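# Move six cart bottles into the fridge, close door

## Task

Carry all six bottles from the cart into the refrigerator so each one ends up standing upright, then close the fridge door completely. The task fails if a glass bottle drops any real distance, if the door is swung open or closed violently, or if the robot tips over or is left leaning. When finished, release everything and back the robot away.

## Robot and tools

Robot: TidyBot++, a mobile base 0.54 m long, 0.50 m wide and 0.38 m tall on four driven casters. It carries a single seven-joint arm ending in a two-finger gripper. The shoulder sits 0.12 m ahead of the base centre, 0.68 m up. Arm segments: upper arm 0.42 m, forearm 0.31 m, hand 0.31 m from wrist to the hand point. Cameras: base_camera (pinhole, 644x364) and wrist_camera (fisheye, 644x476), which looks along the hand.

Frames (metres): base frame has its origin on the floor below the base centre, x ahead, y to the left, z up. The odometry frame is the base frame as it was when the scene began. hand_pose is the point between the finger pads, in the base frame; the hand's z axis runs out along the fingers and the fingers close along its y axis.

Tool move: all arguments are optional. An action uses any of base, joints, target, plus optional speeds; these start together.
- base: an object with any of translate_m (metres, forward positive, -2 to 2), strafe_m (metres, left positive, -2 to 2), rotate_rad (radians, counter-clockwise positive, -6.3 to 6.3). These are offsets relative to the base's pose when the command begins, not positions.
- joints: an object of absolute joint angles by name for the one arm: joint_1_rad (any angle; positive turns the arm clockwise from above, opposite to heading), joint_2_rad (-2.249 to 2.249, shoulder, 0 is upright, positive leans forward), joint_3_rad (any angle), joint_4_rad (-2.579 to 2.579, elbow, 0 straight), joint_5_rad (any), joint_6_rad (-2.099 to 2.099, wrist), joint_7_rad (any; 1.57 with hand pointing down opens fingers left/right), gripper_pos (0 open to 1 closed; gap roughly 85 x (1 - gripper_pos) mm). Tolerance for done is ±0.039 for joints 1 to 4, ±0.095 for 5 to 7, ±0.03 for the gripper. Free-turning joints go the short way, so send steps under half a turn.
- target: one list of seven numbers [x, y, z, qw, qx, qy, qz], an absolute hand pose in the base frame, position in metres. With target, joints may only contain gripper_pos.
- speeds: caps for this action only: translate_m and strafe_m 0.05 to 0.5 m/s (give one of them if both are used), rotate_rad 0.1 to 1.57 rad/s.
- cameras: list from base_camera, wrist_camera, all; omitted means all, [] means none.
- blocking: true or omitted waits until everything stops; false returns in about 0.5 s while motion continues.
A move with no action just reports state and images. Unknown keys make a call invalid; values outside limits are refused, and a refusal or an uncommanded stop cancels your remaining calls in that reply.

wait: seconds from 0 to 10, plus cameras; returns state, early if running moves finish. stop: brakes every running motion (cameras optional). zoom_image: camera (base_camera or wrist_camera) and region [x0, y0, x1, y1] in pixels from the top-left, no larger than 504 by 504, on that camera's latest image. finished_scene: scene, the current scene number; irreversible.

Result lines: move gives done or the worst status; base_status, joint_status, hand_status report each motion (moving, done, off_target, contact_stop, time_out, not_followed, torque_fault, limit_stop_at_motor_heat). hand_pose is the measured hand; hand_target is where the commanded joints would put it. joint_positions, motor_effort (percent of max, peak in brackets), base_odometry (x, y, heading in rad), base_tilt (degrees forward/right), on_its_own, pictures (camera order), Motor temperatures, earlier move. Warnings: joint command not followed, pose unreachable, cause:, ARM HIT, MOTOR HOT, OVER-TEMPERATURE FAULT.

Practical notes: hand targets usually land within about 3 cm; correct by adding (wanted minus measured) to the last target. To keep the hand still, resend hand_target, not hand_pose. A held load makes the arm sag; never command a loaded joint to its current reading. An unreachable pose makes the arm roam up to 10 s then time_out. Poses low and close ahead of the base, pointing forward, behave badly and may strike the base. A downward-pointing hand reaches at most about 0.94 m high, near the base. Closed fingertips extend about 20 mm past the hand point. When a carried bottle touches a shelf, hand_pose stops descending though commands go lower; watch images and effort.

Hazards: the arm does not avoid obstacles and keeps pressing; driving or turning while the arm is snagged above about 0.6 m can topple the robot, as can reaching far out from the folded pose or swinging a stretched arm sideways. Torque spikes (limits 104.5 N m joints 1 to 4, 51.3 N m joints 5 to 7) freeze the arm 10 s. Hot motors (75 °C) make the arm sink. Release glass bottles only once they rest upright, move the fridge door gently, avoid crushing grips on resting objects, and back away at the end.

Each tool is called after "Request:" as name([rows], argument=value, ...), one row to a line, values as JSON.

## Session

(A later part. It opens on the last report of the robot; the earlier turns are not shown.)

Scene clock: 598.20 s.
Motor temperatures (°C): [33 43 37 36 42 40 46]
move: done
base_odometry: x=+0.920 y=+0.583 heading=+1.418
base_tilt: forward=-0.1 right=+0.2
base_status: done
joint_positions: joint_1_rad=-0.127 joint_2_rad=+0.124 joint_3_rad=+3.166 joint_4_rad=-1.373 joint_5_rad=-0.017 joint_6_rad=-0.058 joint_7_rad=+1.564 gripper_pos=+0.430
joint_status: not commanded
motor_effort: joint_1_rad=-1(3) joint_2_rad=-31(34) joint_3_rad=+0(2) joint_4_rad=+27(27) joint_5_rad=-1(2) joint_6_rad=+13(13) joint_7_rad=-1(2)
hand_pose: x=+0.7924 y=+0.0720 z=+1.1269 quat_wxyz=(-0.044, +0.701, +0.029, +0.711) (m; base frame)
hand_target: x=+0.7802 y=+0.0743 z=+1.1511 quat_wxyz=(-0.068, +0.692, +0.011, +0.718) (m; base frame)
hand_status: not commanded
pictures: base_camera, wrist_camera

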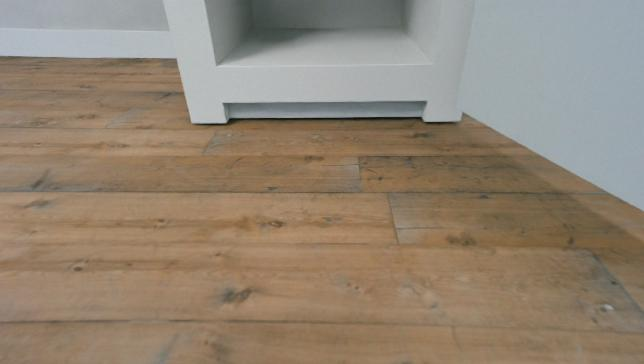

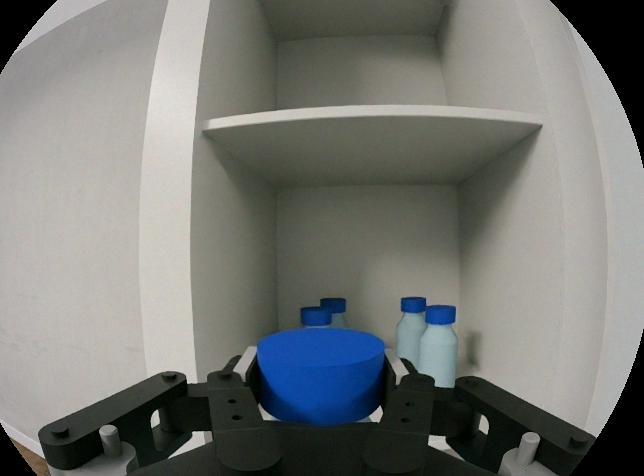

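Request:
move(base={"translate_m": 0.33, "strafe_m": 0.03}, speeds={"translate_m": 0.22})

Request:
move(joints={"joint_4_rad": -1.50, "joint_6_rad": 0.13}, cameras=["wrist_camera"])

Request:
move(joints={"joint_4_rad": -1.56, "joint_6_rad": 0.18}, cameras=["wrist_camera"])

Request:
move(joints={"joint_4_rad": -1.59, "joint_6_rad": 0.20}, cameras=[])

Request:
move(joints={"joint_4_rad": -1.615, "joint_6_rad": 0.212}, cameras=["wrist_camera"])

Scene clock: 613.00 s.
Motor temperatures (°C): [33 43 37 36 42 40 46]
move: done
base_odometry: x=+0.941 y=+0.914 heading=+1.417
base_tilt: forward=-0.1 right=+0.2
base_status: done
joint_positions: joint_1_rad=-0.127 joint_2_rad=+0.124 joint_3_rad=+3.166 joint_4_rad=-1.373 joint_5_rad=-0.017 joint_6_rad=-0.059 joint_7_rad=+1.564 gripper_pos=+0.430
joint_status: not commanded
motor_effort: joint_1_rad=-2(3) joint_2_rad=-31(34) joint_3_rad=+0(1) joint_4_rad=+27(27) joint_5_rad=-1(1) joint_6_rad=+13(13) joint_7_rad=-1(2)
hand_pose: x=+0.7923 y=+0.0720 z=+1.1271 quat_wxyz=(-0.044, +0.701, +0.029, +0.711) (m; base frame)
hand_target: x=+0.7802 y=+0.0743 z=+1.1511 quat_wxyz=(-0.068, +0.692, +0.011, +0.718) (m; base frame)
hand_status: not commanded
pictures: base_camera, wrist_camera

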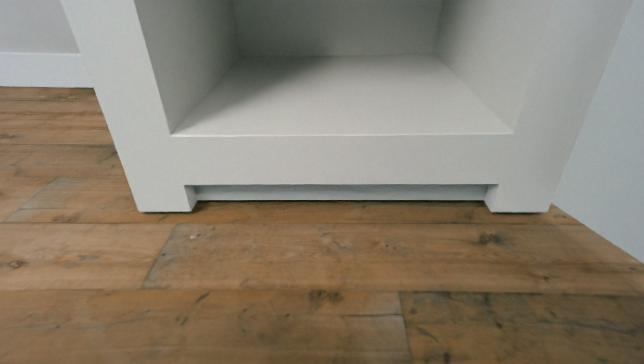

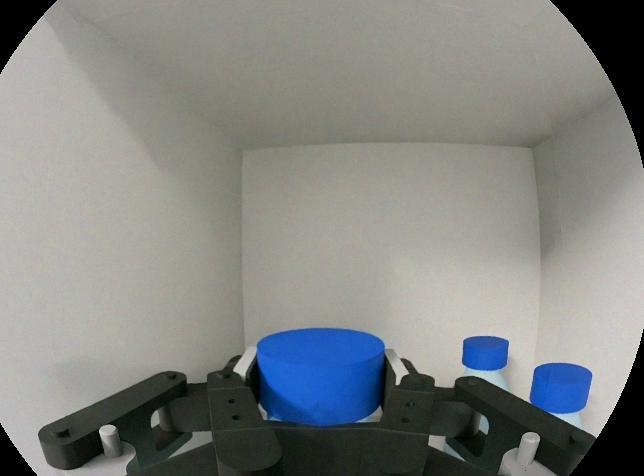

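Scene clock: 614.33 s.
Motor temperatures (°C): [33 43 37 36 42 40 46]
move: done
base_odometry: x=+0.941 y=+0.914 heading=+1.417
base_tilt: forward=-0.1 right=+0.1
base_status: not commanded
joint_positions: joint_1_rad=-0.127 joint_2_rad=+0.124 joint_3_rad=+3.166 joint_4_rad=-1.506 joint_5_rad=-0.017 joint_6_rad=+0.060 joint_7_rad=+1.564 gripper_pos=+0.430
joint_status: all done
motor_effort: joint_1_rad=-1(3) joint_2_rad=-31(32) joint_3_rad=+0(1) joint_4_rad=+27(28) joint_5_rad=-1(2) joint_6_rad=+13(14) joint_7_rad=-2(2)
hand_pose: x=+0.7927 y=+0.0713 z=+1.0812 quat_wxyz=(-0.043, +0.706, +0.029, +0.706) (m; base frame)
hand_target: x=+0.7813 y=+0.0717 z=+1.1226 quat_wxyz=(-0.067, +0.671, +0.008, +0.739) (m; base frame)
hand_status: not commanded
pictures: wrist_camera

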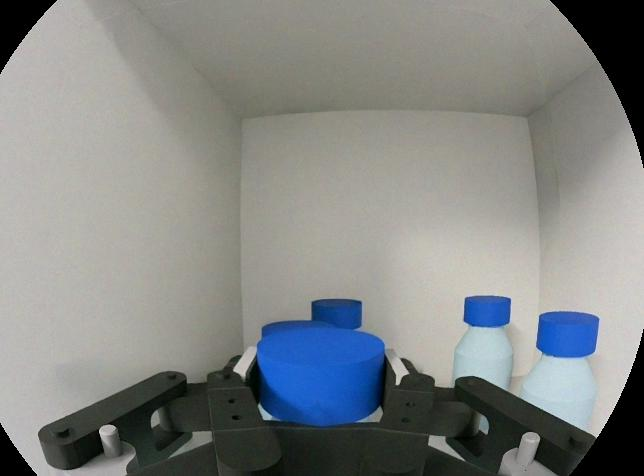

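Scene clock: 615.10 s.
Motor temperatures (°C): [33 43 37 36 42 40 46]
move: done
base_odometry: x=+0.941 y=+0.914 heading=+1.417
base_tilt: forward=-0.1 right=+0.2
base_status: not commanded
joint_positions: joint_1_rad=-0.127 joint_2_rad=+0.124 joint_3_rad=+3.166 joint_4_rad=-1.560 joint_5_rad=-0.017 joint_6_rad=+0.114 joint_7_rad=+1.564 gripper_pos=+0.430
joint_status: all done
motor_effort: joint_1_rad=-2(2) joint_2_rad=-30(32) joint_3_rad=+0(1) joint_4_rad=+26(28) joint_5_rad=-1(2) joint_6_rad=+13(14) joint_7_rad=+0(2)
hand_pose: x=+0.7912 y=+0.0708 z=+1.0644 quat_wxyz=(-0.043, +0.706, +0.028, +0.706) (m; base frame)
hand_target: x=+0.7806 y=+0.0710 z=+1.1007 quat_wxyz=(-0.066, +0.674, +0.007, +0.736) (m; base frame)
hand_status: not commanded
pictures: wrist_camera

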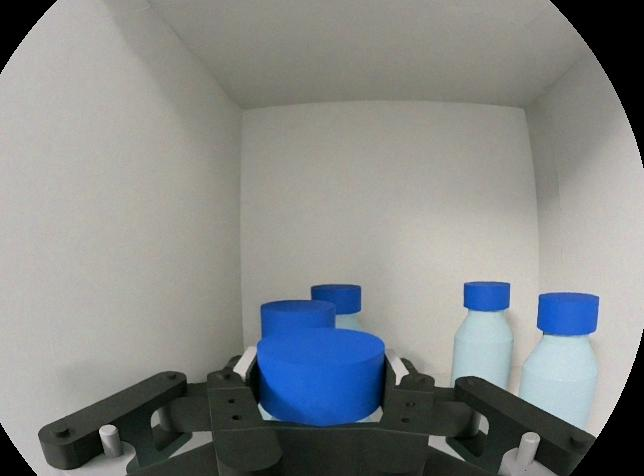

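Scene clock: 615.73 s.
Motor temperatures (°C): [33 43 37 36 42 40 46]
move: done
base_odometry: x=+0.941 y=+0.914 heading=+1.417
base_tilt: forward=-0.1 right=+0.2
base_status: not commanded
joint_positions: joint_1_rad=-0.127 joint_2_rad=+0.122 joint_3_rad=+3.166 joint_4_rad=-1.578 joint_5_rad=-0.017 joint_6_rad=+0.147 joint_7_rad=+1.564 gripper_pos=+0.430
joint_status: all done
motor_effort: joint_1_rad=+0(2) joint_2_rad=-28(31) joint_3_rad=+1(2) joint_4_rad=+24(27) joint_5_rad=-1(1) joint_6_rad=+11(13) joint_7_rad=-1(2)
hand_pose: x=+0.7898 y=+0.0705 z=+1.0646 quat_wxyz=(-0.043, +0.700, +0.028, +0.712) (m; base frame)
hand_target: x=+0.7799 y=+0.0706 z=+1.0882 quat_wxyz=(-0.065, +0.678, +0.007, +0.732) (m; base frame)
hand_status: not commanded
pictures: none
No camera images: "cameras" was empty.

Scene clock: 616.33 s.
Motor temperatures (°C): [33 43 37 36 42 40 46]
move: done
base_odometry: x=+0.941 y=+0.914 heading=+1.417
base_tilt: forward=-0.1 right=+0.2
base_status: not commanded
joint_positions: joint_1_rad=-0.127 joint_2_rad=+0.118 joint_3_rad=+3.166 joint_4_rad=-1.592 joint_5_rad=-0.017 joint_6_rad=+0.169 joint_7_rad=+1.564 gripper_pos=+0.430
joint_status: all done
motor_effort: joint_1_rad=+1(2) joint_2_rad=-26(28) joint_3_rad=+3(3) joint_4_rad=+22(24) joint_5_rad=-1(1) joint_6_rad=+9(11) joint_7_rad=+0(1)
hand_pose: x=+0.7877 y=+0.0701 z=+1.0649 quat_wxyz=(-0.043, +0.696, +0.027, +0.716) (m; base frame)
hand_target: x=+0.7792 y=+0.0704 z=+1.0763 quat_wxyz=(-0.064, +0.683, +0.007, +0.728) (m; base frame)
hand_status: not commanded
pictures: wrist_camera

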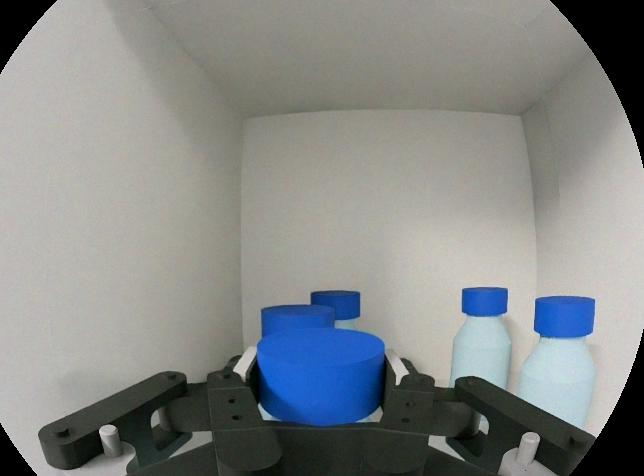

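Request:
move(joints={"gripper_pos": 0.22}, cameras=[])

Request:
move(base={"translate_m": -0.2}, speeds={"translate_m": 0.2}, cameras=["wrist_camera"])

Request:
move(base={"translate_m": -0.815}, joints={"joint_1_rad": 0.01}, cameras=[])

Request:
move(base={"translate_m": -0.78, "strafe_m": 0.234, "rotate_rad": -1.018}, speeds={"rotate_rad": 1.0}, joints={"joint_1_rad": 0.01, "joint_2_rad": 0.25, "joint_4_rad": -1.88, "joint_6_rad": 0.58, "joint_3_rad": 3.165, "joint_5_rad": -0.04, "joint_7_rad": 1.53}, cameras=["wrist_camera"])

Scene clock: 630.70 s.
Motor temperatures (°C): [33 43 37 36 42 40 46]
move: done
base_odometry: x=+0.941 y=+0.914 heading=+1.417
base_tilt: forward=-0.1 right=+0.2
base_status: not commanded
joint_positions: joint_1_rad=-0.127 joint_2_rad=+0.115 joint_3_rad=+3.166 joint_4_rad=-1.592 joint_5_rad=-0.017 joint_6_rad=+0.170 joint_7_rad=+1.564 gripper_pos=+0.220
joint_status: all done
motor_effort: joint_1_rad=-2(3) joint_2_rad=-25(27) joint_3_rad=+0(3) joint_4_rad=+22(22) joint_5_rad=-1(1) joint_6_rad=+9(9) joint_7_rad=-1(2)
hand_pose: x=+0.7866 y=+0.0700 z=+1.0672 quat_wxyz=(-0.043, +0.695, +0.027, +0.717) (m; base frame)
hand_target: x=+0.7792 y=+0.0704 z=+1.0763 quat_wxyz=(-0.064, +0.683, +0.007, +0.728) (m; base frame)
hand_status: not commanded
pictures: none
No camera images: "cameras" was empty.

Scene clock: 632.47 s.
Motor temperatures (°C): [33 43 37 36 42 40 46]
move: done
base_odometry: x=+0.910 y=+0.716 heading=+1.417
base_tilt: forward=-0.2 right=+0.2
base_status: done
joint_positions: joint_1_rad=-0.127 joint_2_rad=+0.104 joint_3_rad=+3.166 joint_4_rad=-1.593 joint_5_rad=-0.017 joint_6_rad=+0.171 joint_7_rad=+1.564 gripper_pos=+0.220
joint_status: not commanded
motor_effort: joint_1_rad=-1(3) joint_2_rad=-25(29) joint_3_rad=+0(2) joint_4_rad=+22(23) joint_5_rad=-1(1) joint_6_rad=+9(9) joint_7_rad=-1(2)
hand_pose: x=+0.7820 y=+0.0694 z=+1.0747 quat_wxyz=(-0.043, +0.690, +0.027, +0.722) (m; base frame)
hand_target: x=+0.7792 y=+0.0704 z=+1.0763 quat_wxyz=(-0.064, +0.683, +0.007, +0.728) (m; base frame)
hand_status: not commanded
pictures: wrist_camera

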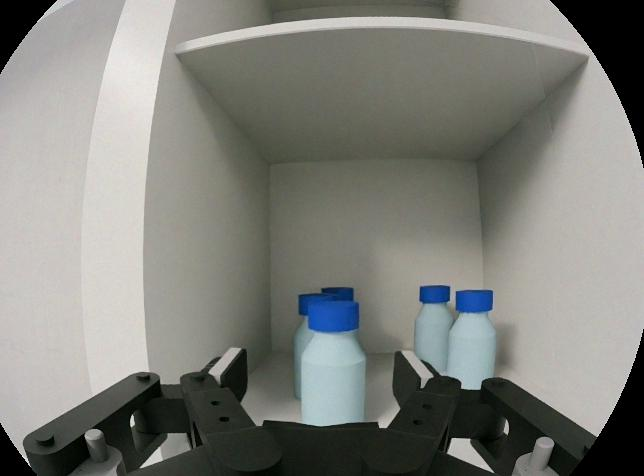

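Scene clock: 635.43 s.
Motor temperatures (°C): [33 43 37 36 42 40 46]
move: done
base_odometry: x=+0.786 y=-0.089 heading=+1.418
base_tilt: forward=-0.1 right=+0.2
base_status: done
joint_positions: joint_1_rad=-0.003 joint_2_rad=+0.100 joint_3_rad=+3.166 joint_4_rad=-1.594 joint_5_rad=-0.017 joint_6_rad=+0.172 joint_7_rad=+1.564 gripper_pos=+0.220
joint_status: all done
motor_effort: joint_1_rad=-1(4) joint_2_rad=-25(28) joint_3_rad=+0(2) joint_4_rad=+22(22) joint_5_rad=-1(1) joint_6_rad=+9(9) joint_7_rad=-2(2)
hand_pose: x=+0.7842 y=-0.0129 z=+1.0768 quat_wxyz=(+0.001, +0.690, -0.016, +0.724) (m; base frame)
hand_target: x=+0.7826 y=-0.0224 z=+1.0763 quat_wxyz=(-0.013, +0.682, -0.041, +0.731) (m; base frame)
hand_status: not commanded
pictures: none
No camera images: "cameras" was empty.

Scene clock: 638.43 s.
Motor temperatures (°C): [33 43 37 36 42 40 46]
move: done
base_odometry: x=+0.435 y=-0.824 heading=+0.399
base_tilt: forward=-0.1 right=+0.2
base_status: done
joint_positions: joint_1_rad=+0.006 joint_2_rad=+0.248 joint_3_rad=+3.166 joint_4_rad=-1.863 joint_5_rad=-0.017 joint_6_rad=+0.536 joint_7_rad=+1.564 gripper_pos=+0.220
joint_status: all done
motor_effort: joint_1_rad=-2(5) joint_2_rad=-28(33) joint_3_rad=+0(3) joint_4_rad=+19(22) joint_5_rad=-1(2) joint_6_rad=+9(10) joint_7_rad=-1(2)
hand_pose: x=+0.8033 y=-0.0200 z=+0.9266 quat_wxyz=(+0.008, +0.708, -0.019, +0.706) (m; base frame)
hand_target: x=+0.8005 y=-0.0263 z=+0.9291 quat_wxyz=(-0.005, +0.698, -0.043, +0.714) (m; base frame)
hand_status: not commanded
pictures: wrist_camera

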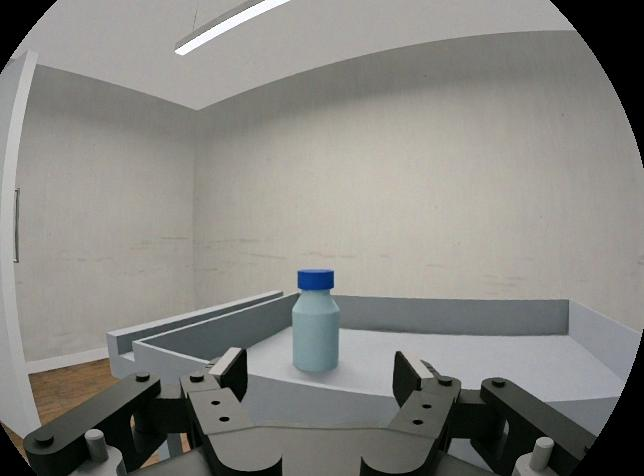

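Request:
move(base={"translate_m": 0.28, "strafe_m": 0.003}, speeds={"translate_m": 0.25}, cameras=["wrist_camera"])

Scene clock: 642.90 s.
Motor temperatures (°C): [33 43 37 36 42 40 46]
move: done
base_odometry: x=+0.692 y=-0.713 heading=+0.398
base_tilt: forward=-0.1 right=+0.2
base_status: done
joint_positions: joint_1_rad=+0.006 joint_2_rad=+0.247 joint_3_rad=+3.166 joint_4_rad=-1.863 joint_5_rad=-0.017 joint_6_rad=+0.539 joint_7_rad=+1.564 gripper_pos=+0.220
joint_status: not commanded
motor_effort: joint_1_rad=-2(3) joint_2_rad=-28(31) joint_3_rad=+0(1) joint_4_rad=+20(21) joint_5_rad=-1(1) joint_6_rad=+9(9) joint_7_rad=-1(2)
hand_pose: x=+0.8029 y=-0.0200 z=+0.9279 quat_wxyz=(+0.008, +0.707, -0.019, +0.707) (m; base frame)
hand_target: x=+0.8005 y=-0.0263 z=+0.9291 quat_wxyz=(-0.005, +0.698, -0.043, +0.714) (m; base frame)
hand_status: not commanded
pictures: wrist_camera

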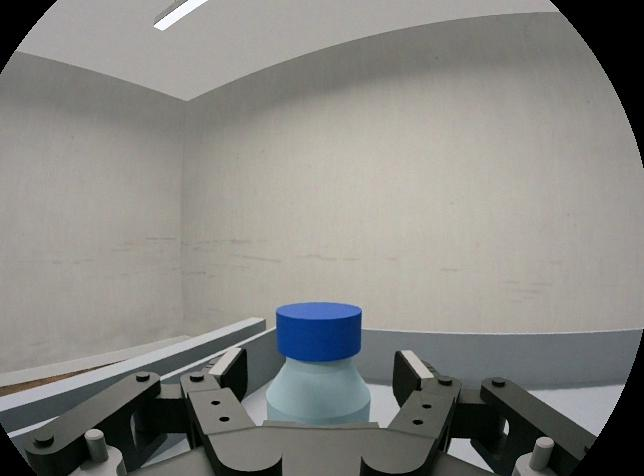

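Request:
move(base={"translate_m": 0.07}, speeds={"translate_m": 0.12}, cameras=["wrist_camera"])

Scene clock: 647.00 s.
Motor temperatures (°C): [33 43 37 36 42 40 46]
move: done
base_odometry: x=+0.757 y=-0.686 heading=+0.398
base_tilt: forward=-0.1 right=+0.2
base_status: done
joint_positions: joint_1_rad=+0.006 joint_2_rad=+0.247 joint_3_rad=+3.166 joint_4_rad=-1.863 joint_5_rad=-0.017 joint_6_rad=+0.539 joint_7_rad=+1.564 gripper_pos=+0.220
joint_status: not commanded
motor_effort: joint_1_rad=-1(4) joint_2_rad=-28(31) joint_3_rad=+0(1) joint_4_rad=+19(20) joint_5_rad=-1(1) joint_6_rad=+9(10) joint_7_rad=-2(2)
hand_pose: x=+0.8028 y=-0.0200 z=+0.9282 quat_wxyz=(+0.008, +0.707, -0.019, +0.707) (m; base frame)
hand_target: x=+0.8005 y=-0.0263 z=+0.9291 quat_wxyz=(-0.005, +0.698, -0.043, +0.714) (m; base frame)
hand_status: not commanded
pictures: wrist_camera

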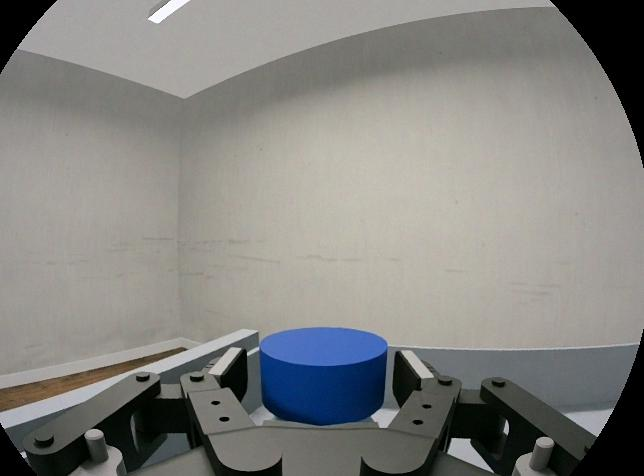

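Request:
move(joints={"gripper_pos": 0.6}, cameras=[])

Request:
move(joints={"joint_2_rad": 0.13, "joint_4_rad": -1.60, "joint_6_rad": 0.18, "gripper_pos": 0.7}, cameras=["wrist_camera"])

Request:
move(joints={"joint_2_rad": 0.10, "joint_4_rad": -1.35, "joint_6_rad": -0.08}, cameras=[])

Request:
move(base={"translate_m": -0.35}, speeds={"translate_m": 0.3}, cameras=["wrist_camera"])

Request:
move(base={"translate_m": 0.683, "strafe_m": 0.605, "rotate_rad": 1.02}, speeds={"translate_m": 0.4, "rotate_rad": 0.8}, joints={"joint_1_rad": 0.12}, cameras=["wrist_camera"])

Request:
move(base={"translate_m": 0.59}, speeds={"translate_m": 0.4})

Scene clock: 658.27 s.
Motor temperatures (°C): [33 43 37 36 42 40 46]
move: off_target
base_odometry: x=+0.757 y=-0.686 heading=+0.398
base_tilt: forward=-0.1 right=+0.2
base_status: not commanded
joint_positions: joint_1_rad=+0.006 joint_2_rad=+0.247 joint_3_rad=+3.166 joint_4_rad=-1.864 joint_5_rad=-0.017 joint_6_rad=+0.539 joint_7_rad=+1.564 gripper_pos=+0.431
joint_status: gripper_pos off_target (ended at +0.431, target +0.600)
motor_effort: joint_1_rad=-2(4) joint_2_rad=-27(28) joint_3_rad=-1(2) joint_4_rad=+20(20) joint_5_rad=-1(1) joint_6_rad=+9(9) joint_7_rad=-1(2)
hand_pose: x=+0.8027 y=-0.0201 z=+0.9282 quat_wxyz=(+0.008, +0.707, -0.019, +0.707) (m; base frame)
hand_target: x=+0.8005 y=-0.0263 z=+0.9291 quat_wxyz=(-0.005, +0.698, -0.043, +0.714) (m; base frame)
hand_status: not commanded
pictures: none
No camera images: "cameras" was empty.

Scene clock: 659.97 s.
Motor temperatures (°C): [33 43 37 36 42 40 46]
move: off_target
base_odometry: x=+0.757 y=-0.686 heading=+0.398
base_tilt: forward=-0.1 right=+0.2
base_status: not commanded
joint_positions: joint_1_rad=+0.006 joint_2_rad=+0.160 joint_3_rad=+3.166 joint_4_rad=-1.623 joint_5_rad=-0.017 joint_6_rad=+0.206 joint_7_rad=+1.564 gripper_pos=+0.431
joint_status: gripper_pos off_target (ended at +0.431, target +0.700); the others done
motor_effort: joint_1_rad=-2(4) joint_2_rad=-33(38) joint_3_rad=+0(2) joint_4_rad=+27(27) joint_5_rad=-1(1) joint_6_rad=+13(15) joint_7_rad=-1(2)
hand_pose: x=+0.8047 y=-0.0190 z=+1.0286 quat_wxyz=(+0.005, +0.709, -0.019, +0.705) (m; base frame)
hand_target: x=+0.7950 y=-0.0222 z=+1.0556 quat_wxyz=(-0.013, +0.699, -0.041, +0.714) (m; base frame)
hand_status: not commanded
pictures: wrist_camera

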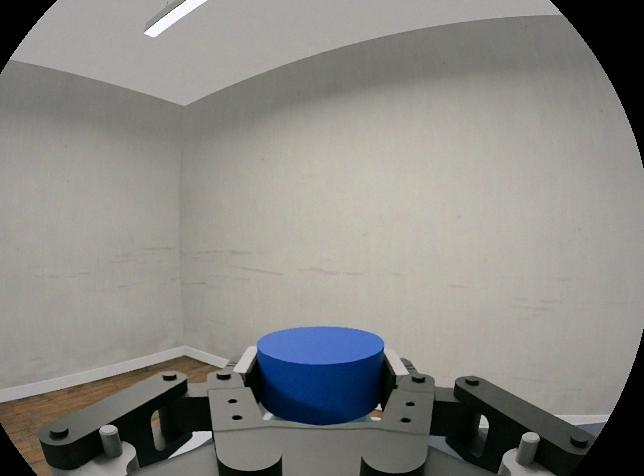

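Scene clock: 661.60 s.
Motor temperatures (°C): [33 43 37 36 42 40 46]
move: done
base_odometry: x=+0.757 y=-0.686 heading=+0.398
base_tilt: forward=-0.1 right=+0.2
base_status: not commanded
joint_positions: joint_1_rad=+0.006 joint_2_rad=+0.136 joint_3_rad=+3.166 joint_4_rad=-1.376 joint_5_rad=-0.017 joint_6_rad=-0.053 joint_7_rad=+1.564 gripper_pos=+0.431
joint_status: all done
motor_effort: joint_1_rad=-2(2) joint_2_rad=-32(34) joint_3_rad=+0(1) joint_4_rad=+27(28) joint_5_rad=-1(1) joint_6_rad=+13(14) joint_7_rad=-1(2)
hand_pose: x=+0.8011 y=-0.0175 z=+1.1191 quat_wxyz=(+0.003, +0.705, -0.018, +0.709) (m; base frame)
hand_target: x=+0.7841 y=-0.0187 z=+1.1511 quat_wxyz=(-0.017, +0.691, -0.037, +0.721) (m; base frame)
hand_status: not commanded
pictures: none
No camera images: "cameras" was empty.

Scene clock: 663.77 s.
Motor temperatures (°C): [33 43 37 36 42 40 46]
move: done
base_odometry: x=+0.434 y=-0.822 heading=+0.397
base_tilt: forward=-0.1 right=+0.2
base_status: done
joint_positions: joint_1_rad=+0.006 joint_2_rad=+0.127 joint_3_rad=+3.166 joint_4_rad=-1.374 joint_5_rad=-0.017 joint_6_rad=-0.060 joint_7_rad=+1.564 gripper_pos=+0.431
joint_status: not commanded
motor_effort: joint_1_rad=-2(5) joint_2_rad=-31(37) joint_3_rad=+0(5) joint_4_rad=+27(28) joint_5_rad=-1(2) joint_6_rad=+13(14) joint_7_rad=-1(2)
hand_pose: x=+0.7973 y=-0.0173 z=+1.1239 quat_wxyz=(+0.003, +0.704, -0.017, +0.710) (m; base frame)
hand_target: x=+0.7841 y=-0.0187 z=+1.1511 quat_wxyz=(-0.017, +0.691, -0.037, +0.721) (m; base frame)
hand_status: not commanded
pictures: wrist_camera

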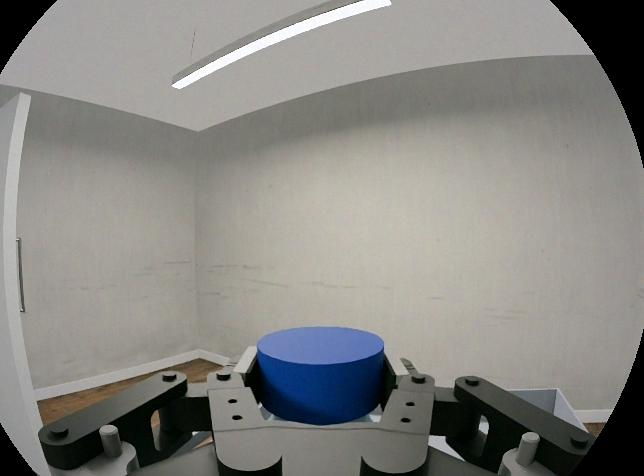

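Scene clock: 667.27 s.
Motor temperatures (°C): [33 43 37 36 42 40 46]
move: done
base_odometry: x=+0.830 y=+0.000 heading=+1.417
base_tilt: forward=-0.1 right=+0.2
base_status: done
joint_positions: joint_1_rad=+0.120 joint_2_rad=+0.128 joint_3_rad=+3.166 joint_4_rad=-1.374 joint_5_rad=-0.017 joint_6_rad=-0.061 joint_7_rad=+1.564 gripper_pos=+0.431
joint_status: all done
motor_effort: joint_1_rad=-2(9) joint_2_rad=-32(37) joint_3_rad=+0(6) joint_4_rad=+27(29) joint_5_rad=-1(2) joint_6_rad=+13(14) joint_7_rad=-1(2)
hand_pose: x=+0.7914 y=-0.0945 z=+1.1229 quat_wxyz=(+0.043, +0.702, -0.058, +0.708) (m; base frame)
hand_target: x=+0.7780 y=-0.0916 z=+1.1511 quat_wxyz=(+0.022, +0.688, -0.075, +0.721) (m; base frame)
hand_status: not commanded
pictures: wrist_camera

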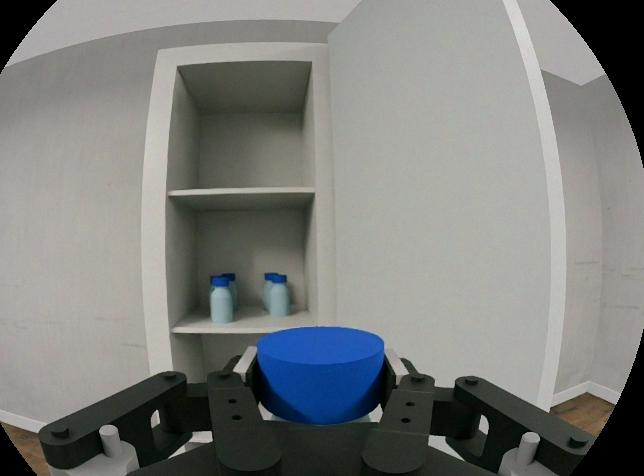

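Scene clock: 669.90 s.
Motor temperatures (°C): [33 43 37 36 42 40 46]
move: done
base_odometry: x=+0.921 y=+0.584 heading=+1.417
base_tilt: forward=-0.1 right=+0.2
base_status: done
joint_positions: joint_1_rad=+0.120 joint_2_rad=+0.127 joint_3_rad=+3.166 joint_4_rad=-1.374 joint_5_rad=-0.017 joint_6_rad=-0.062 joint_7_rad=+1.564 gripper_pos=+0.431
joint_status: not commanded
motor_effort: joint_1_rad=-2(5) joint_2_rad=-32(35) joint_3_rad=+0(2) joint_4_rad=+27(28) joint_5_rad=-1(1) joint_6_rad=+13(14) joint_7_rad=-1(2)
hand_pose: x=+0.7909 y=-0.0944 z=+1.1235 quat_wxyz=(+0.043, +0.702, -0.058, +0.709) (m; base frame)
hand_target: x=+0.7780 y=-0.0916 z=+1.1511 quat_wxyz=(+0.022, +0.688, -0.075, +0.721) (m; base frame)
hand_status: not commanded
pictures: base_camera, wrist_camera

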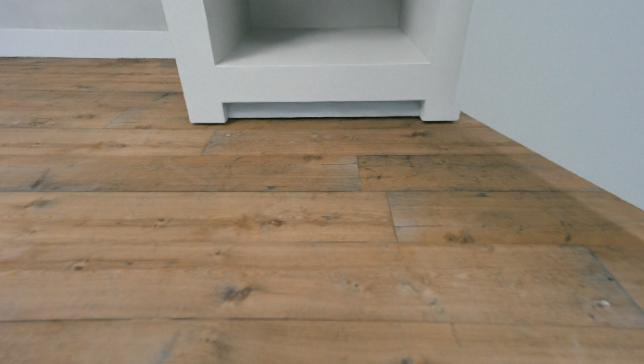

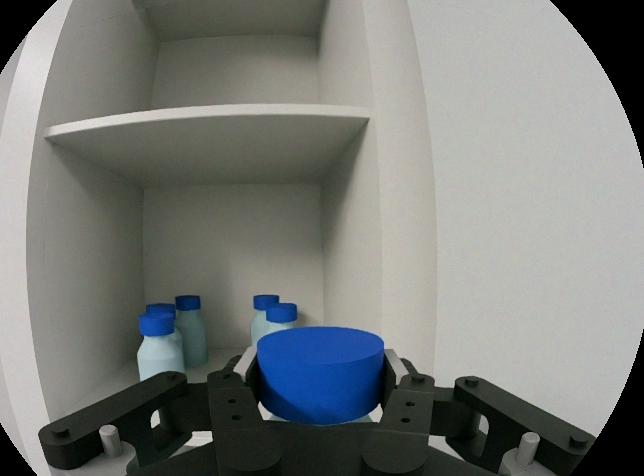

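Request:
move(base={"translate_m": 0.33, "strafe_m": 0.006}, speeds={"translate_m": 0.22})

Request:
move(joints={"joint_4_rad": -1.50, "joint_6_rad": 0.13}, cameras=["wrist_camera"])

Request:
move(joints={"joint_4_rad": -1.56, "joint_6_rad": 0.18}, cameras=[])

Request:
move(joints={"joint_4_rad": -1.59, "joint_6_rad": 0.20}, cameras=[])

Request:
move(joints={"joint_4_rad": -1.615, "joint_6_rad": 0.212}, cameras=["wrist_camera"])

Scene clock: 679.27 s.
Motor temperatures (°C): [33 44 37 36 42 40 46]
move: done
base_odometry: x=+0.966 y=+0.911 heading=+1.416
base_tilt: forward=-0.1 right=+0.2
base_status: done
joint_positions: joint_1_rad=+0.120 joint_2_rad=+0.127 joint_3_rad=+3.166 joint_4_rad=-1.374 joint_5_rad=-0.017 joint_6_rad=-0.062 joint_7_rad=+1.564 gripper_pos=+0.431
joint_status: not commanded
motor_effort: joint_1_rad=-1(4) joint_2_rad=-32(35) joint_3_rad=+0(1) joint_4_rad=+27(28) joint_5_rad=-1(2) joint_6_rad=+13(14) joint_7_rad=-1(2)
hand_pose: x=+0.7908 y=-0.0944 z=+1.1235 quat_wxyz=(+0.043, +0.702, -0.058, +0.709) (m; base frame)
hand_target: x=+0.7780 y=-0.0916 z=+1.1511 quat_wxyz=(+0.022, +0.688, -0.075, +0.721) (m; base frame)
hand_status: not commanded
pictures: base_camera, wrist_camera

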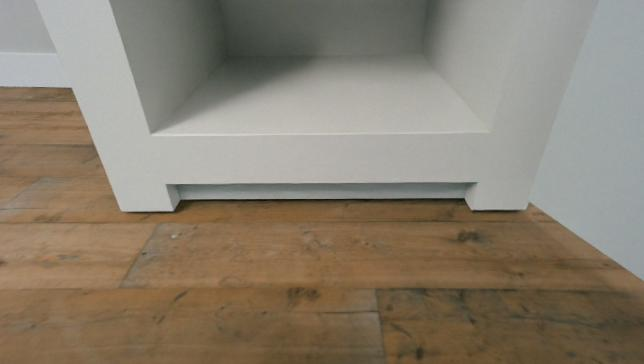

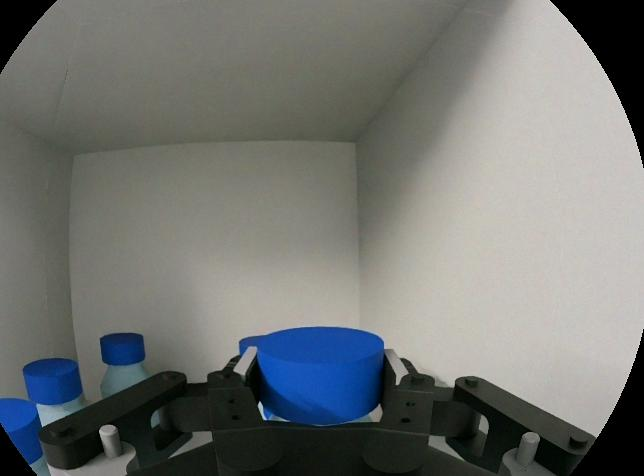

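Scene clock: 680.60 s.
Motor temperatures (°C): [33 44 37 36 42 40 46]
move: done
base_odometry: x=+0.966 y=+0.911 heading=+1.416
base_tilt: forward=-0.1 right=+0.2
base_status: not commanded
joint_positions: joint_1_rad=+0.120 joint_2_rad=+0.127 joint_3_rad=+3.166 joint_4_rad=-1.508 joint_5_rad=-0.017 joint_6_rad=+0.058 joint_7_rad=+1.564 gripper_pos=+0.431
joint_status: all done
motor_effort: joint_1_rad=-2(2) joint_2_rad=-31(33) joint_3_rad=+1(1) joint_4_rad=+27(29) joint_5_rad=-1(1) joint_6_rad=+13(14) joint_7_rad=-2(2)
hand_pose: x=+0.7908 y=-0.0952 z=+1.0769 quat_wxyz=(+0.044, +0.707, -0.059, +0.703) (m; base frame)
hand_target: x=+0.7785 y=-0.0944 z=+1.1226 quat_wxyz=(+0.026, +0.666, -0.076, +0.741) (m; base frame)
hand_status: not commanded
pictures: wrist_camera

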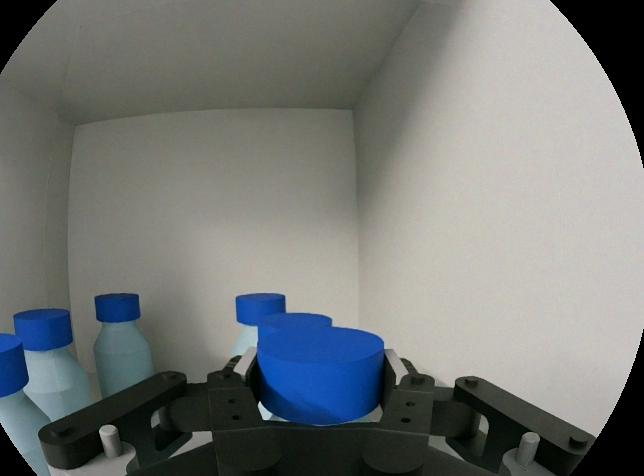

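Scene clock: 681.37 s.
Motor temperatures (°C): [33 44 37 36 42 40 46]
move: done
base_odometry: x=+0.966 y=+0.911 heading=+1.416
base_tilt: forward=-0.1 right=+0.2
base_status: not commanded
joint_positions: joint_1_rad=+0.120 joint_2_rad=+0.127 joint_3_rad=+3.166 joint_4_rad=-1.557 joint_5_rad=-0.017 joint_6_rad=+0.117 joint_7_rad=+1.564 gripper_pos=+0.431
joint_status: all done
motor_effort: joint_1_rad=-1(2) joint_2_rad=-31(32) joint_3_rad=+0(1) joint_4_rad=+26(28) joint_5_rad=-1(1) joint_6_rad=+13(14) joint_7_rad=-1(2)
hand_pose: x=+0.7894 y=-0.0953 z=+1.0649 quat_wxyz=(+0.044, +0.703, -0.059, +0.707) (m; base frame)
hand_target: x=+0.7776 y=-0.0949 z=+1.1007 quat_wxyz=(+0.027, +0.670, -0.077, +0.738) (m; base frame)
hand_status: not commanded
pictures: none
No camera images: "cameras" was empty.

Scene clock: 682.00 s.
Motor temperatures (°C): [33 44 37 36 42 40 46]
move: done
base_odometry: x=+0.966 y=+0.911 heading=+1.416
base_tilt: forward=-0.1 right=+0.2
base_status: not commanded
joint_positions: joint_1_rad=+0.120 joint_2_rad=+0.124 joint_3_rad=+3.166 joint_4_rad=-1.576 joint_5_rad=-0.017 joint_6_rad=+0.149 joint_7_rad=+1.564 gripper_pos=+0.431
joint_status: all done
motor_effort: joint_1_rad=+0(1) joint_2_rad=-28(31) joint_3_rad=+2(3) joint_4_rad=+24(26) joint_5_rad=-1(1) joint_6_rad=+11(13) joint_7_rad=-1(2)
hand_pose: x=+0.7875 y=-0.0953 z=+1.0651 quat_wxyz=(+0.045, +0.698, -0.058, +0.713) (m; base frame)
hand_target: x=+0.7768 y=-0.0951 z=+1.0882 quat_wxyz=(+0.027, +0.674, -0.078, +0.735) (m; base frame)
hand_status: not commanded
pictures: none
No camera images: "cameras" was empty.

Scene clock: 682.60 s.
Motor temperatures (°C): [33 44 37 36 42 40 46]
move: done
base_odometry: x=+0.966 y=+0.911 heading=+1.416
base_tilt: forward=-0.1 right=+0.2
base_status: not commanded
joint_positions: joint_1_rad=+0.120 joint_2_rad=+0.120 joint_3_rad=+3.166 joint_4_rad=-1.591 joint_5_rad=-0.017 joint_6_rad=+0.171 joint_7_rad=+1.564 gripper_pos=+0.431
joint_status: all done
motor_effort: joint_1_rad=+1(1) joint_2_rad=-27(28) joint_3_rad=+2(3) joint_4_rad=+22(25) joint_5_rad=-1(1) joint_6_rad=+9(11) joint_7_rad=+0(1)
hand_pose: x=+0.7852 y=-0.0951 z=+1.0654 quat_wxyz=(+0.045, +0.694, -0.058, +0.717) (m; base frame)
hand_target: x=+0.7761 y=-0.0952 z=+1.0763 quat_wxyz=(+0.027, +0.678, -0.078, +0.730) (m; base frame)
hand_status: not commanded
pictures: wrist_camera

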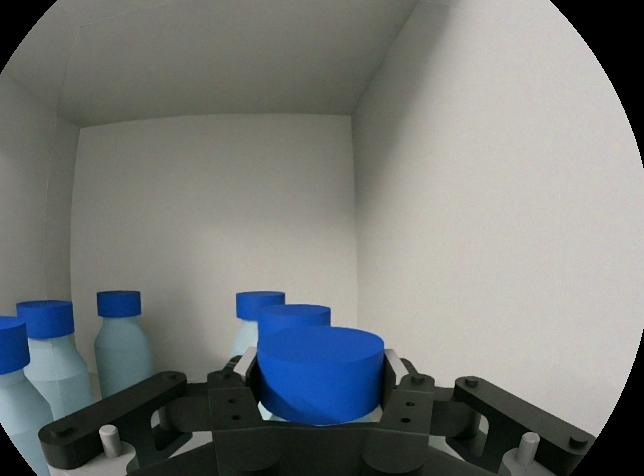

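Request:
move(joints={"gripper_pos": 0.22}, cameras=[])

Request:
move(base={"translate_m": -0.2}, speeds={"translate_m": 0.2}, cameras=["wrist_camera"])

Request:
move(base={"translate_m": -0.57}, joints={"joint_1_rad": 0.01, "gripper_pos": 1.0})

Scene clock: 704.87 s.
Motor temperatures (°C): [33 44 37 36 42 40 46]
move: done
base_odometry: x=+0.966 y=+0.911 heading=+1.416
base_tilt: forward=-0.1 right=+0.2
base_status: not commanded
joint_positions: joint_1_rad=+0.120 joint_2_rad=+0.115 joint_3_rad=+3.166 joint_4_rad=-1.591 joint_5_rad=-0.017 joint_6_rad=+0.172 joint_7_rad=+1.564 gripper_pos=+0.220
joint_status: all done
motor_effort: joint_1_rad=-2(2) joint_2_rad=-26(27) joint_3_rad=+0(3) joint_4_rad=+21(22) joint_5_rad=-1(1) joint_6_rad=+9(9) joint_7_rad=-1(2)
hand_pose: x=+0.7835 y=-0.0949 z=+1.0685 quat_wxyz=(+0.045, +0.692, -0.058, +0.718) (m; base frame)
hand_target: x=+0.7761 y=-0.0952 z=+1.0763 quat_wxyz=(+0.027, +0.678, -0.078, +0.730) (m; base frame)
hand_status: not commanded
pictures: none
No camera images: "cameras" was empty.

Scene clock: 706.63 s.
Motor temperatures (°C): [33 44 37 36 42 40 46]
move: done
base_odometry: x=+0.935 y=+0.713 heading=+1.416
base_tilt: forward=-0.1 right=+0.2
base_status: done
joint_positions: joint_1_rad=+0.120 joint_2_rad=+0.103 joint_3_rad=+3.166 joint_4_rad=-1.593 joint_5_rad=-0.017 joint_6_rad=+0.172 joint_7_rad=+1.564 gripper_pos=+0.220
joint_status: not commanded
motor_effort: joint_1_rad=-2(3) joint_2_rad=-25(30) joint_3_rad=+0(2) joint_4_rad=+22(22) joint_5_rad=-1(2) joint_6_rad=+9(9) joint_7_rad=-1(2)
hand_pose: x=+0.7789 y=-0.0943 z=+1.0757 quat_wxyz=(+0.045, +0.688, -0.058, +0.722) (m; base frame)
hand_target: x=+0.7761 y=-0.0952 z=+1.0763 quat_wxyz=(+0.027, +0.678, -0.078, +0.730) (m; base frame)
hand_status: not commanded
pictures: wrist_camera

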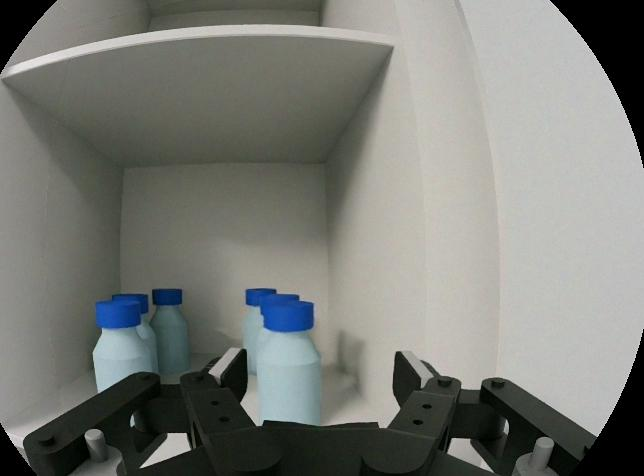

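Scene clock: 709.13 s.
Motor temperatures (°C): [33 44 37 36 42 40 46]
move: done
base_odometry: x=+0.846 y=+0.150 heading=+1.416
base_tilt: forward=-0.1 right=+0.2
base_status: done
joint_positions: joint_1_rad=+0.022 joint_2_rad=+0.099 joint_3_rad=+3.166 joint_4_rad=-1.594 joint_5_rad=-0.017 joint_6_rad=+0.173 joint_7_rad=+1.564 gripper_pos=+0.999
joint_status: all done
motor_effort: joint_1_rad=-1(4) joint_2_rad=-25(29) joint_3_rad=+1(2) joint_4_rad=+22(22) joint_5_rad=-1(2) joint_6_rad=+9(9) joint_7_rad=-1(2)
hand_pose: x=+0.7832 y=-0.0295 z=+1.0782 quat_wxyz=(+0.010, +0.688, -0.024, +0.725) (m; base frame)
hand_target: x=+0.7826 y=-0.0225 z=+1.0763 quat_wxyz=(-0.013, +0.682, -0.041, +0.731) (m; base frame)
hand_status: not commanded
pictures: base_camera, wrist_camera

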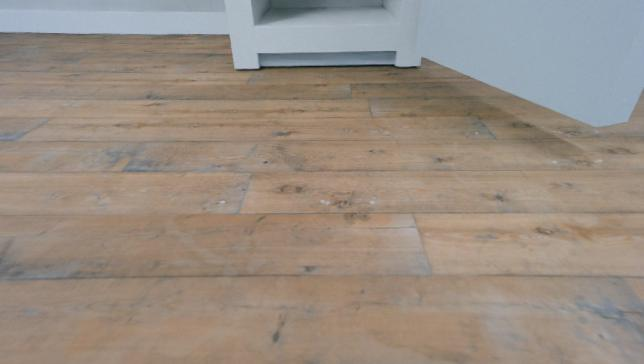

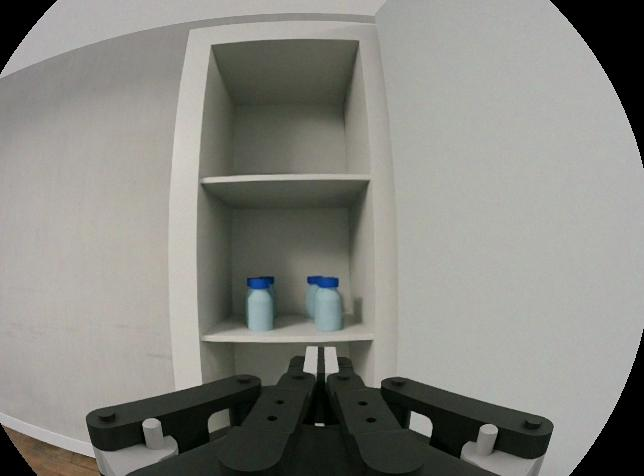

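Request:
move(base={"translate_m": 0.10, "strafe_m": -0.646, "rotate_rad": 1.264}, speeds={"rotate_rad": 1.2}, joints={"joint_1_rad": 0.01, "joint_2_rad": 0.10, "joint_4_rad": -1.62, "joint_6_rad": 0.217})

Request:
move(base={"translate_m": -0.84, "strafe_m": -0.42})

Scene clock: 715.90 s.
Motor temperatures (°C): [33 44 37 36 42 40 46]
move: done
base_odometry: x=+1.500 y=+0.149 heading=+2.681
base_tilt: forward=-0.1 right=+0.2
base_status: done
joint_positions: joint_1_rad=+0.014 joint_2_rad=+0.098 joint_3_rad=+3.166 joint_4_rad=-1.598 joint_5_rad=-0.017 joint_6_rad=+0.177 joint_7_rad=+1.564 gripper_pos=+0.999
joint_status: all done
motor_effort: joint_1_rad=-2(4) joint_2_rad=-25(28) joint_3_rad=+0(3) joint_4_rad=+22(22) joint_5_rad=-1(2) joint_6_rad=+9(9) joint_7_rad=-1(2)
hand_pose: x=+0.7828 y=-0.0241 z=+1.0774 quat_wxyz=(+0.007, +0.688, -0.022, +0.725) (m; base frame)
hand_target: x=+0.7823 y=-0.0225 z=+1.0748 quat_wxyz=(-0.013, +0.682, -0.041, +0.731) (m; base frame)
hand_status: not commanded
pictures: base_camera, wrist_camera

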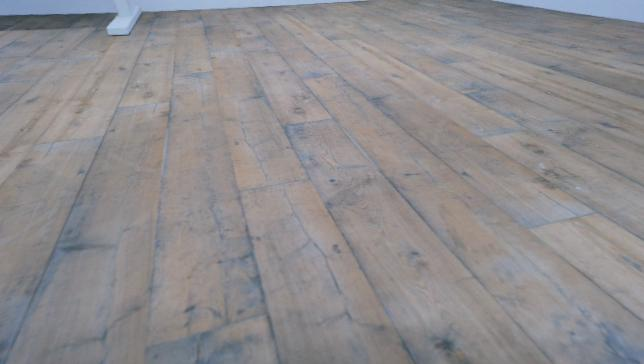

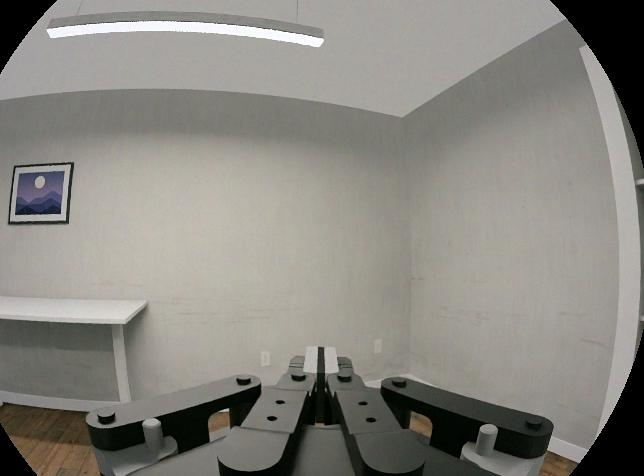

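Scene clock: 719.13 s.
Motor temperatures (°C): [33 43 37 36 42 40 46]
move: done
base_odometry: x=+2.440 y=+0.152 heading=+2.682
base_tilt: forward=-0.2 right=+0.2
base_status: done
joint_positions: joint_1_rad=+0.014 joint_2_rad=+0.098 joint_3_rad=+3.166 joint_4_rad=-1.599 joint_5_rad=-0.017 joint_6_rad=+0.178 joint_7_rad=+1.564 gripper_pos=+0.999
joint_status: not commanded
motor_effort: joint_1_rad=-1(3) joint_2_rad=-25(27) joint_3_rad=+1(2) joint_4_rad=+22(22) joint_5_rad=-1(1) joint_6_rad=+9(9) joint_7_rad=-1(2)
hand_pose: x=+0.7827 y=-0.0240 z=+1.0774 quat_wxyz=(+0.007, +0.688, -0.022, +0.725) (m; base frame)
hand_target: x=+0.7823 y=-0.0225 z=+1.0748 quat_wxyz=(-0.013, +0.682, -0.041, +0.731) (m; base frame)
hand_status: not commanded
pictures: base_camera, wrist_camera

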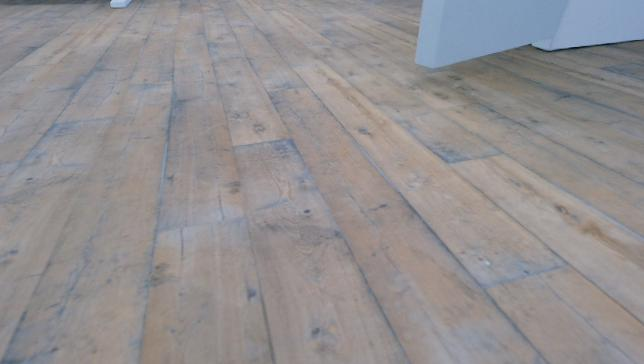

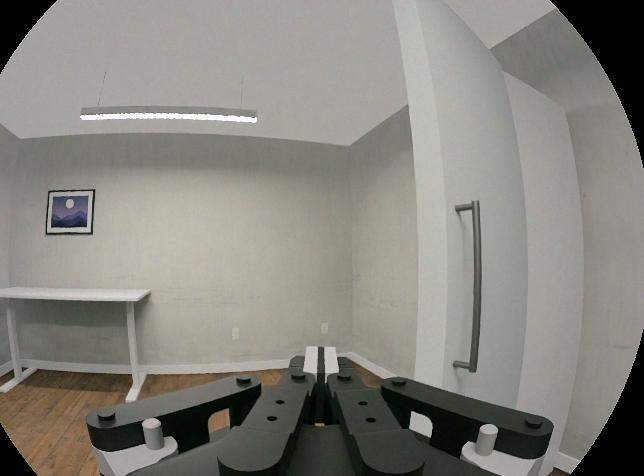

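Request:
move(base={"translate_m": 0.294, "strafe_m": -0.365}, speeds={"translate_m": 0.3})

Scene clock: 724.40 s.
Motor temperatures (°C): [33 43 37 36 42 40 46]
move: done
base_odometry: x=+2.338 y=+0.610 heading=+2.682
base_tilt: forward=-0.1 right=+0.2
base_status: done
joint_positions: joint_1_rad=+0.014 joint_2_rad=+0.098 joint_3_rad=+3.166 joint_4_rad=-1.599 joint_5_rad=-0.017 joint_6_rad=+0.178 joint_7_rad=+1.564 gripper_pos=+0.999
joint_status: not commanded
motor_effort: joint_1_rad=-1(4) joint_2_rad=-25(27) joint_3_rad=+0(3) joint_4_rad=+22(22) joint_5_rad=-1(1) joint_6_rad=+9(9) joint_7_rad=-1(2)
hand_pose: x=+0.7826 y=-0.0238 z=+1.0775 quat_wxyz=(+0.007, +0.688, -0.021, +0.725) (m; base frame)
hand_target: x=+0.7823 y=-0.0225 z=+1.0748 quat_wxyz=(-0.013, +0.682, -0.041, +0.731) (m; base frame)
hand_status: not commanded
pictures: base_camera, wrist_camera

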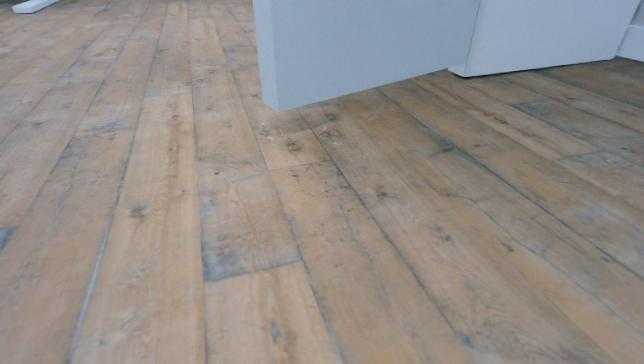

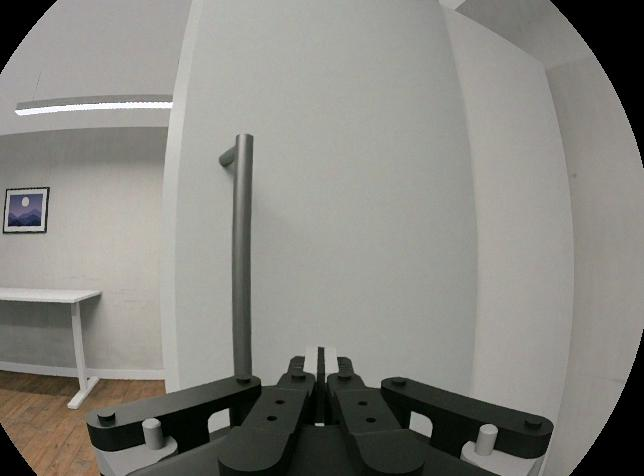

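Request:
move(base={"translate_m": 0.35}, speeds={"translate_m": 0.1})

Scene clock: 736.30 s.
Motor temperatures (°C): [33 43 37 36 42 40 46]
move: done
base_odometry: x=+2.024 y=+0.765 heading=+2.681
base_tilt: forward=-0.1 right=+0.2
base_status: done
joint_positions: joint_1_rad=+0.020 joint_2_rad=+0.089 joint_3_rad=+3.174 joint_4_rad=-1.610 joint_5_rad=-0.017 joint_6_rad=+0.181 joint_7_rad=+1.564 gripper_pos=+0.999
joint_status: not commanded
motor_effort: joint_1_rad=-2(8) joint_2_rad=-24(26) joint_3_rad=+0(5) joint_4_rad=+22(25) joint_5_rad=-1(2) joint_6_rad=+9(10) joint_7_rad=-1(2)
hand_pose: x=+0.7784 y=-0.0326 z=+1.0775 quat_wxyz=(+0.012, +0.687, -0.026, +0.726) (m; base frame)
hand_target: x=+0.7823 y=-0.0225 z=+1.0748 quat_wxyz=(-0.013, +0.682, -0.041, +0.731) (m; base frame)
hand_status: not commanded
pictures: base_camera, wrist_camera

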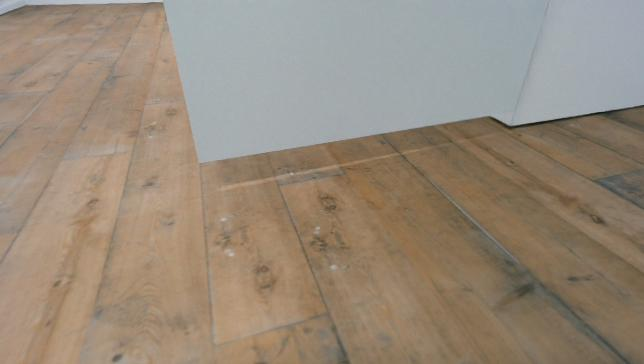

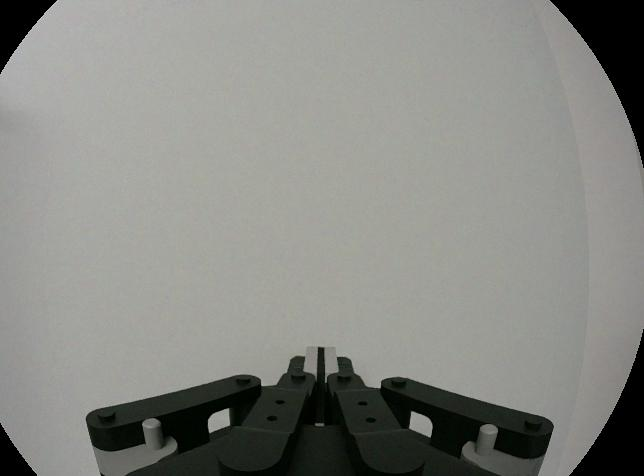

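Request:
move(base={"translate_m": 0.25}, speeds={"translate_m": 0.1})

Scene clock: 741.17 s.
Motor temperatures (°C): [33 43 37 36 42 40 46]
move: done
base_odometry: x=+1.800 y=+0.877 heading=+2.681
base_tilt: forward=-0.1 right=+0.2
base_status: done
joint_positions: joint_1_rad=+0.020 joint_2_rad=+0.089 joint_3_rad=+3.174 joint_4_rad=-1.616 joint_5_rad=-0.017 joint_6_rad=+0.187 joint_7_rad=+1.564 gripper_pos=+0.999
joint_status: not commanded
motor_effort: joint_1_rad=-2(4) joint_2_rad=-25(27) joint_3_rad=+0(2) joint_4_rad=+22(28) joint_5_rad=-1(1) joint_6_rad=+9(13) joint_7_rad=-1(2)
hand_pose: x=+0.7783 y=-0.0327 z=+1.0754 quat_wxyz=(+0.012, +0.688, -0.026, +0.726) (m; base frame)
hand_target: x=+0.7823 y=-0.0225 z=+1.0748 quat_wxyz=(-0.013, +0.682, -0.041, +0.731) (m; base frame)
hand_status: not commanded
pictures: base_camera, wrist_camera

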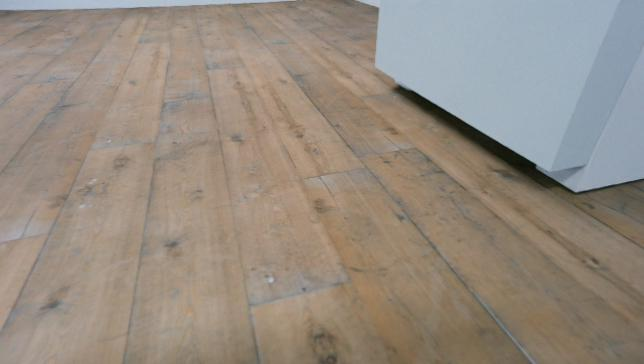

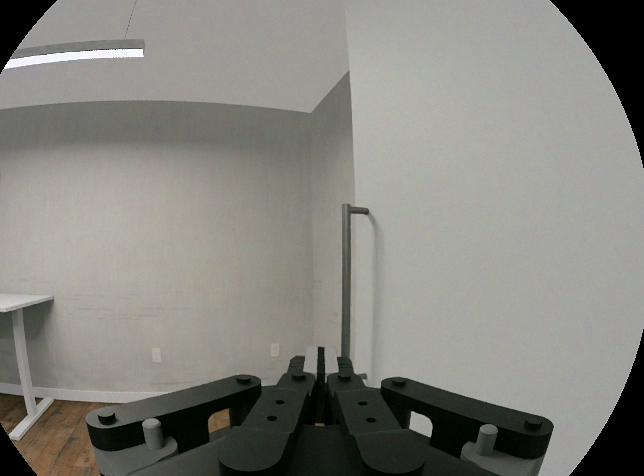

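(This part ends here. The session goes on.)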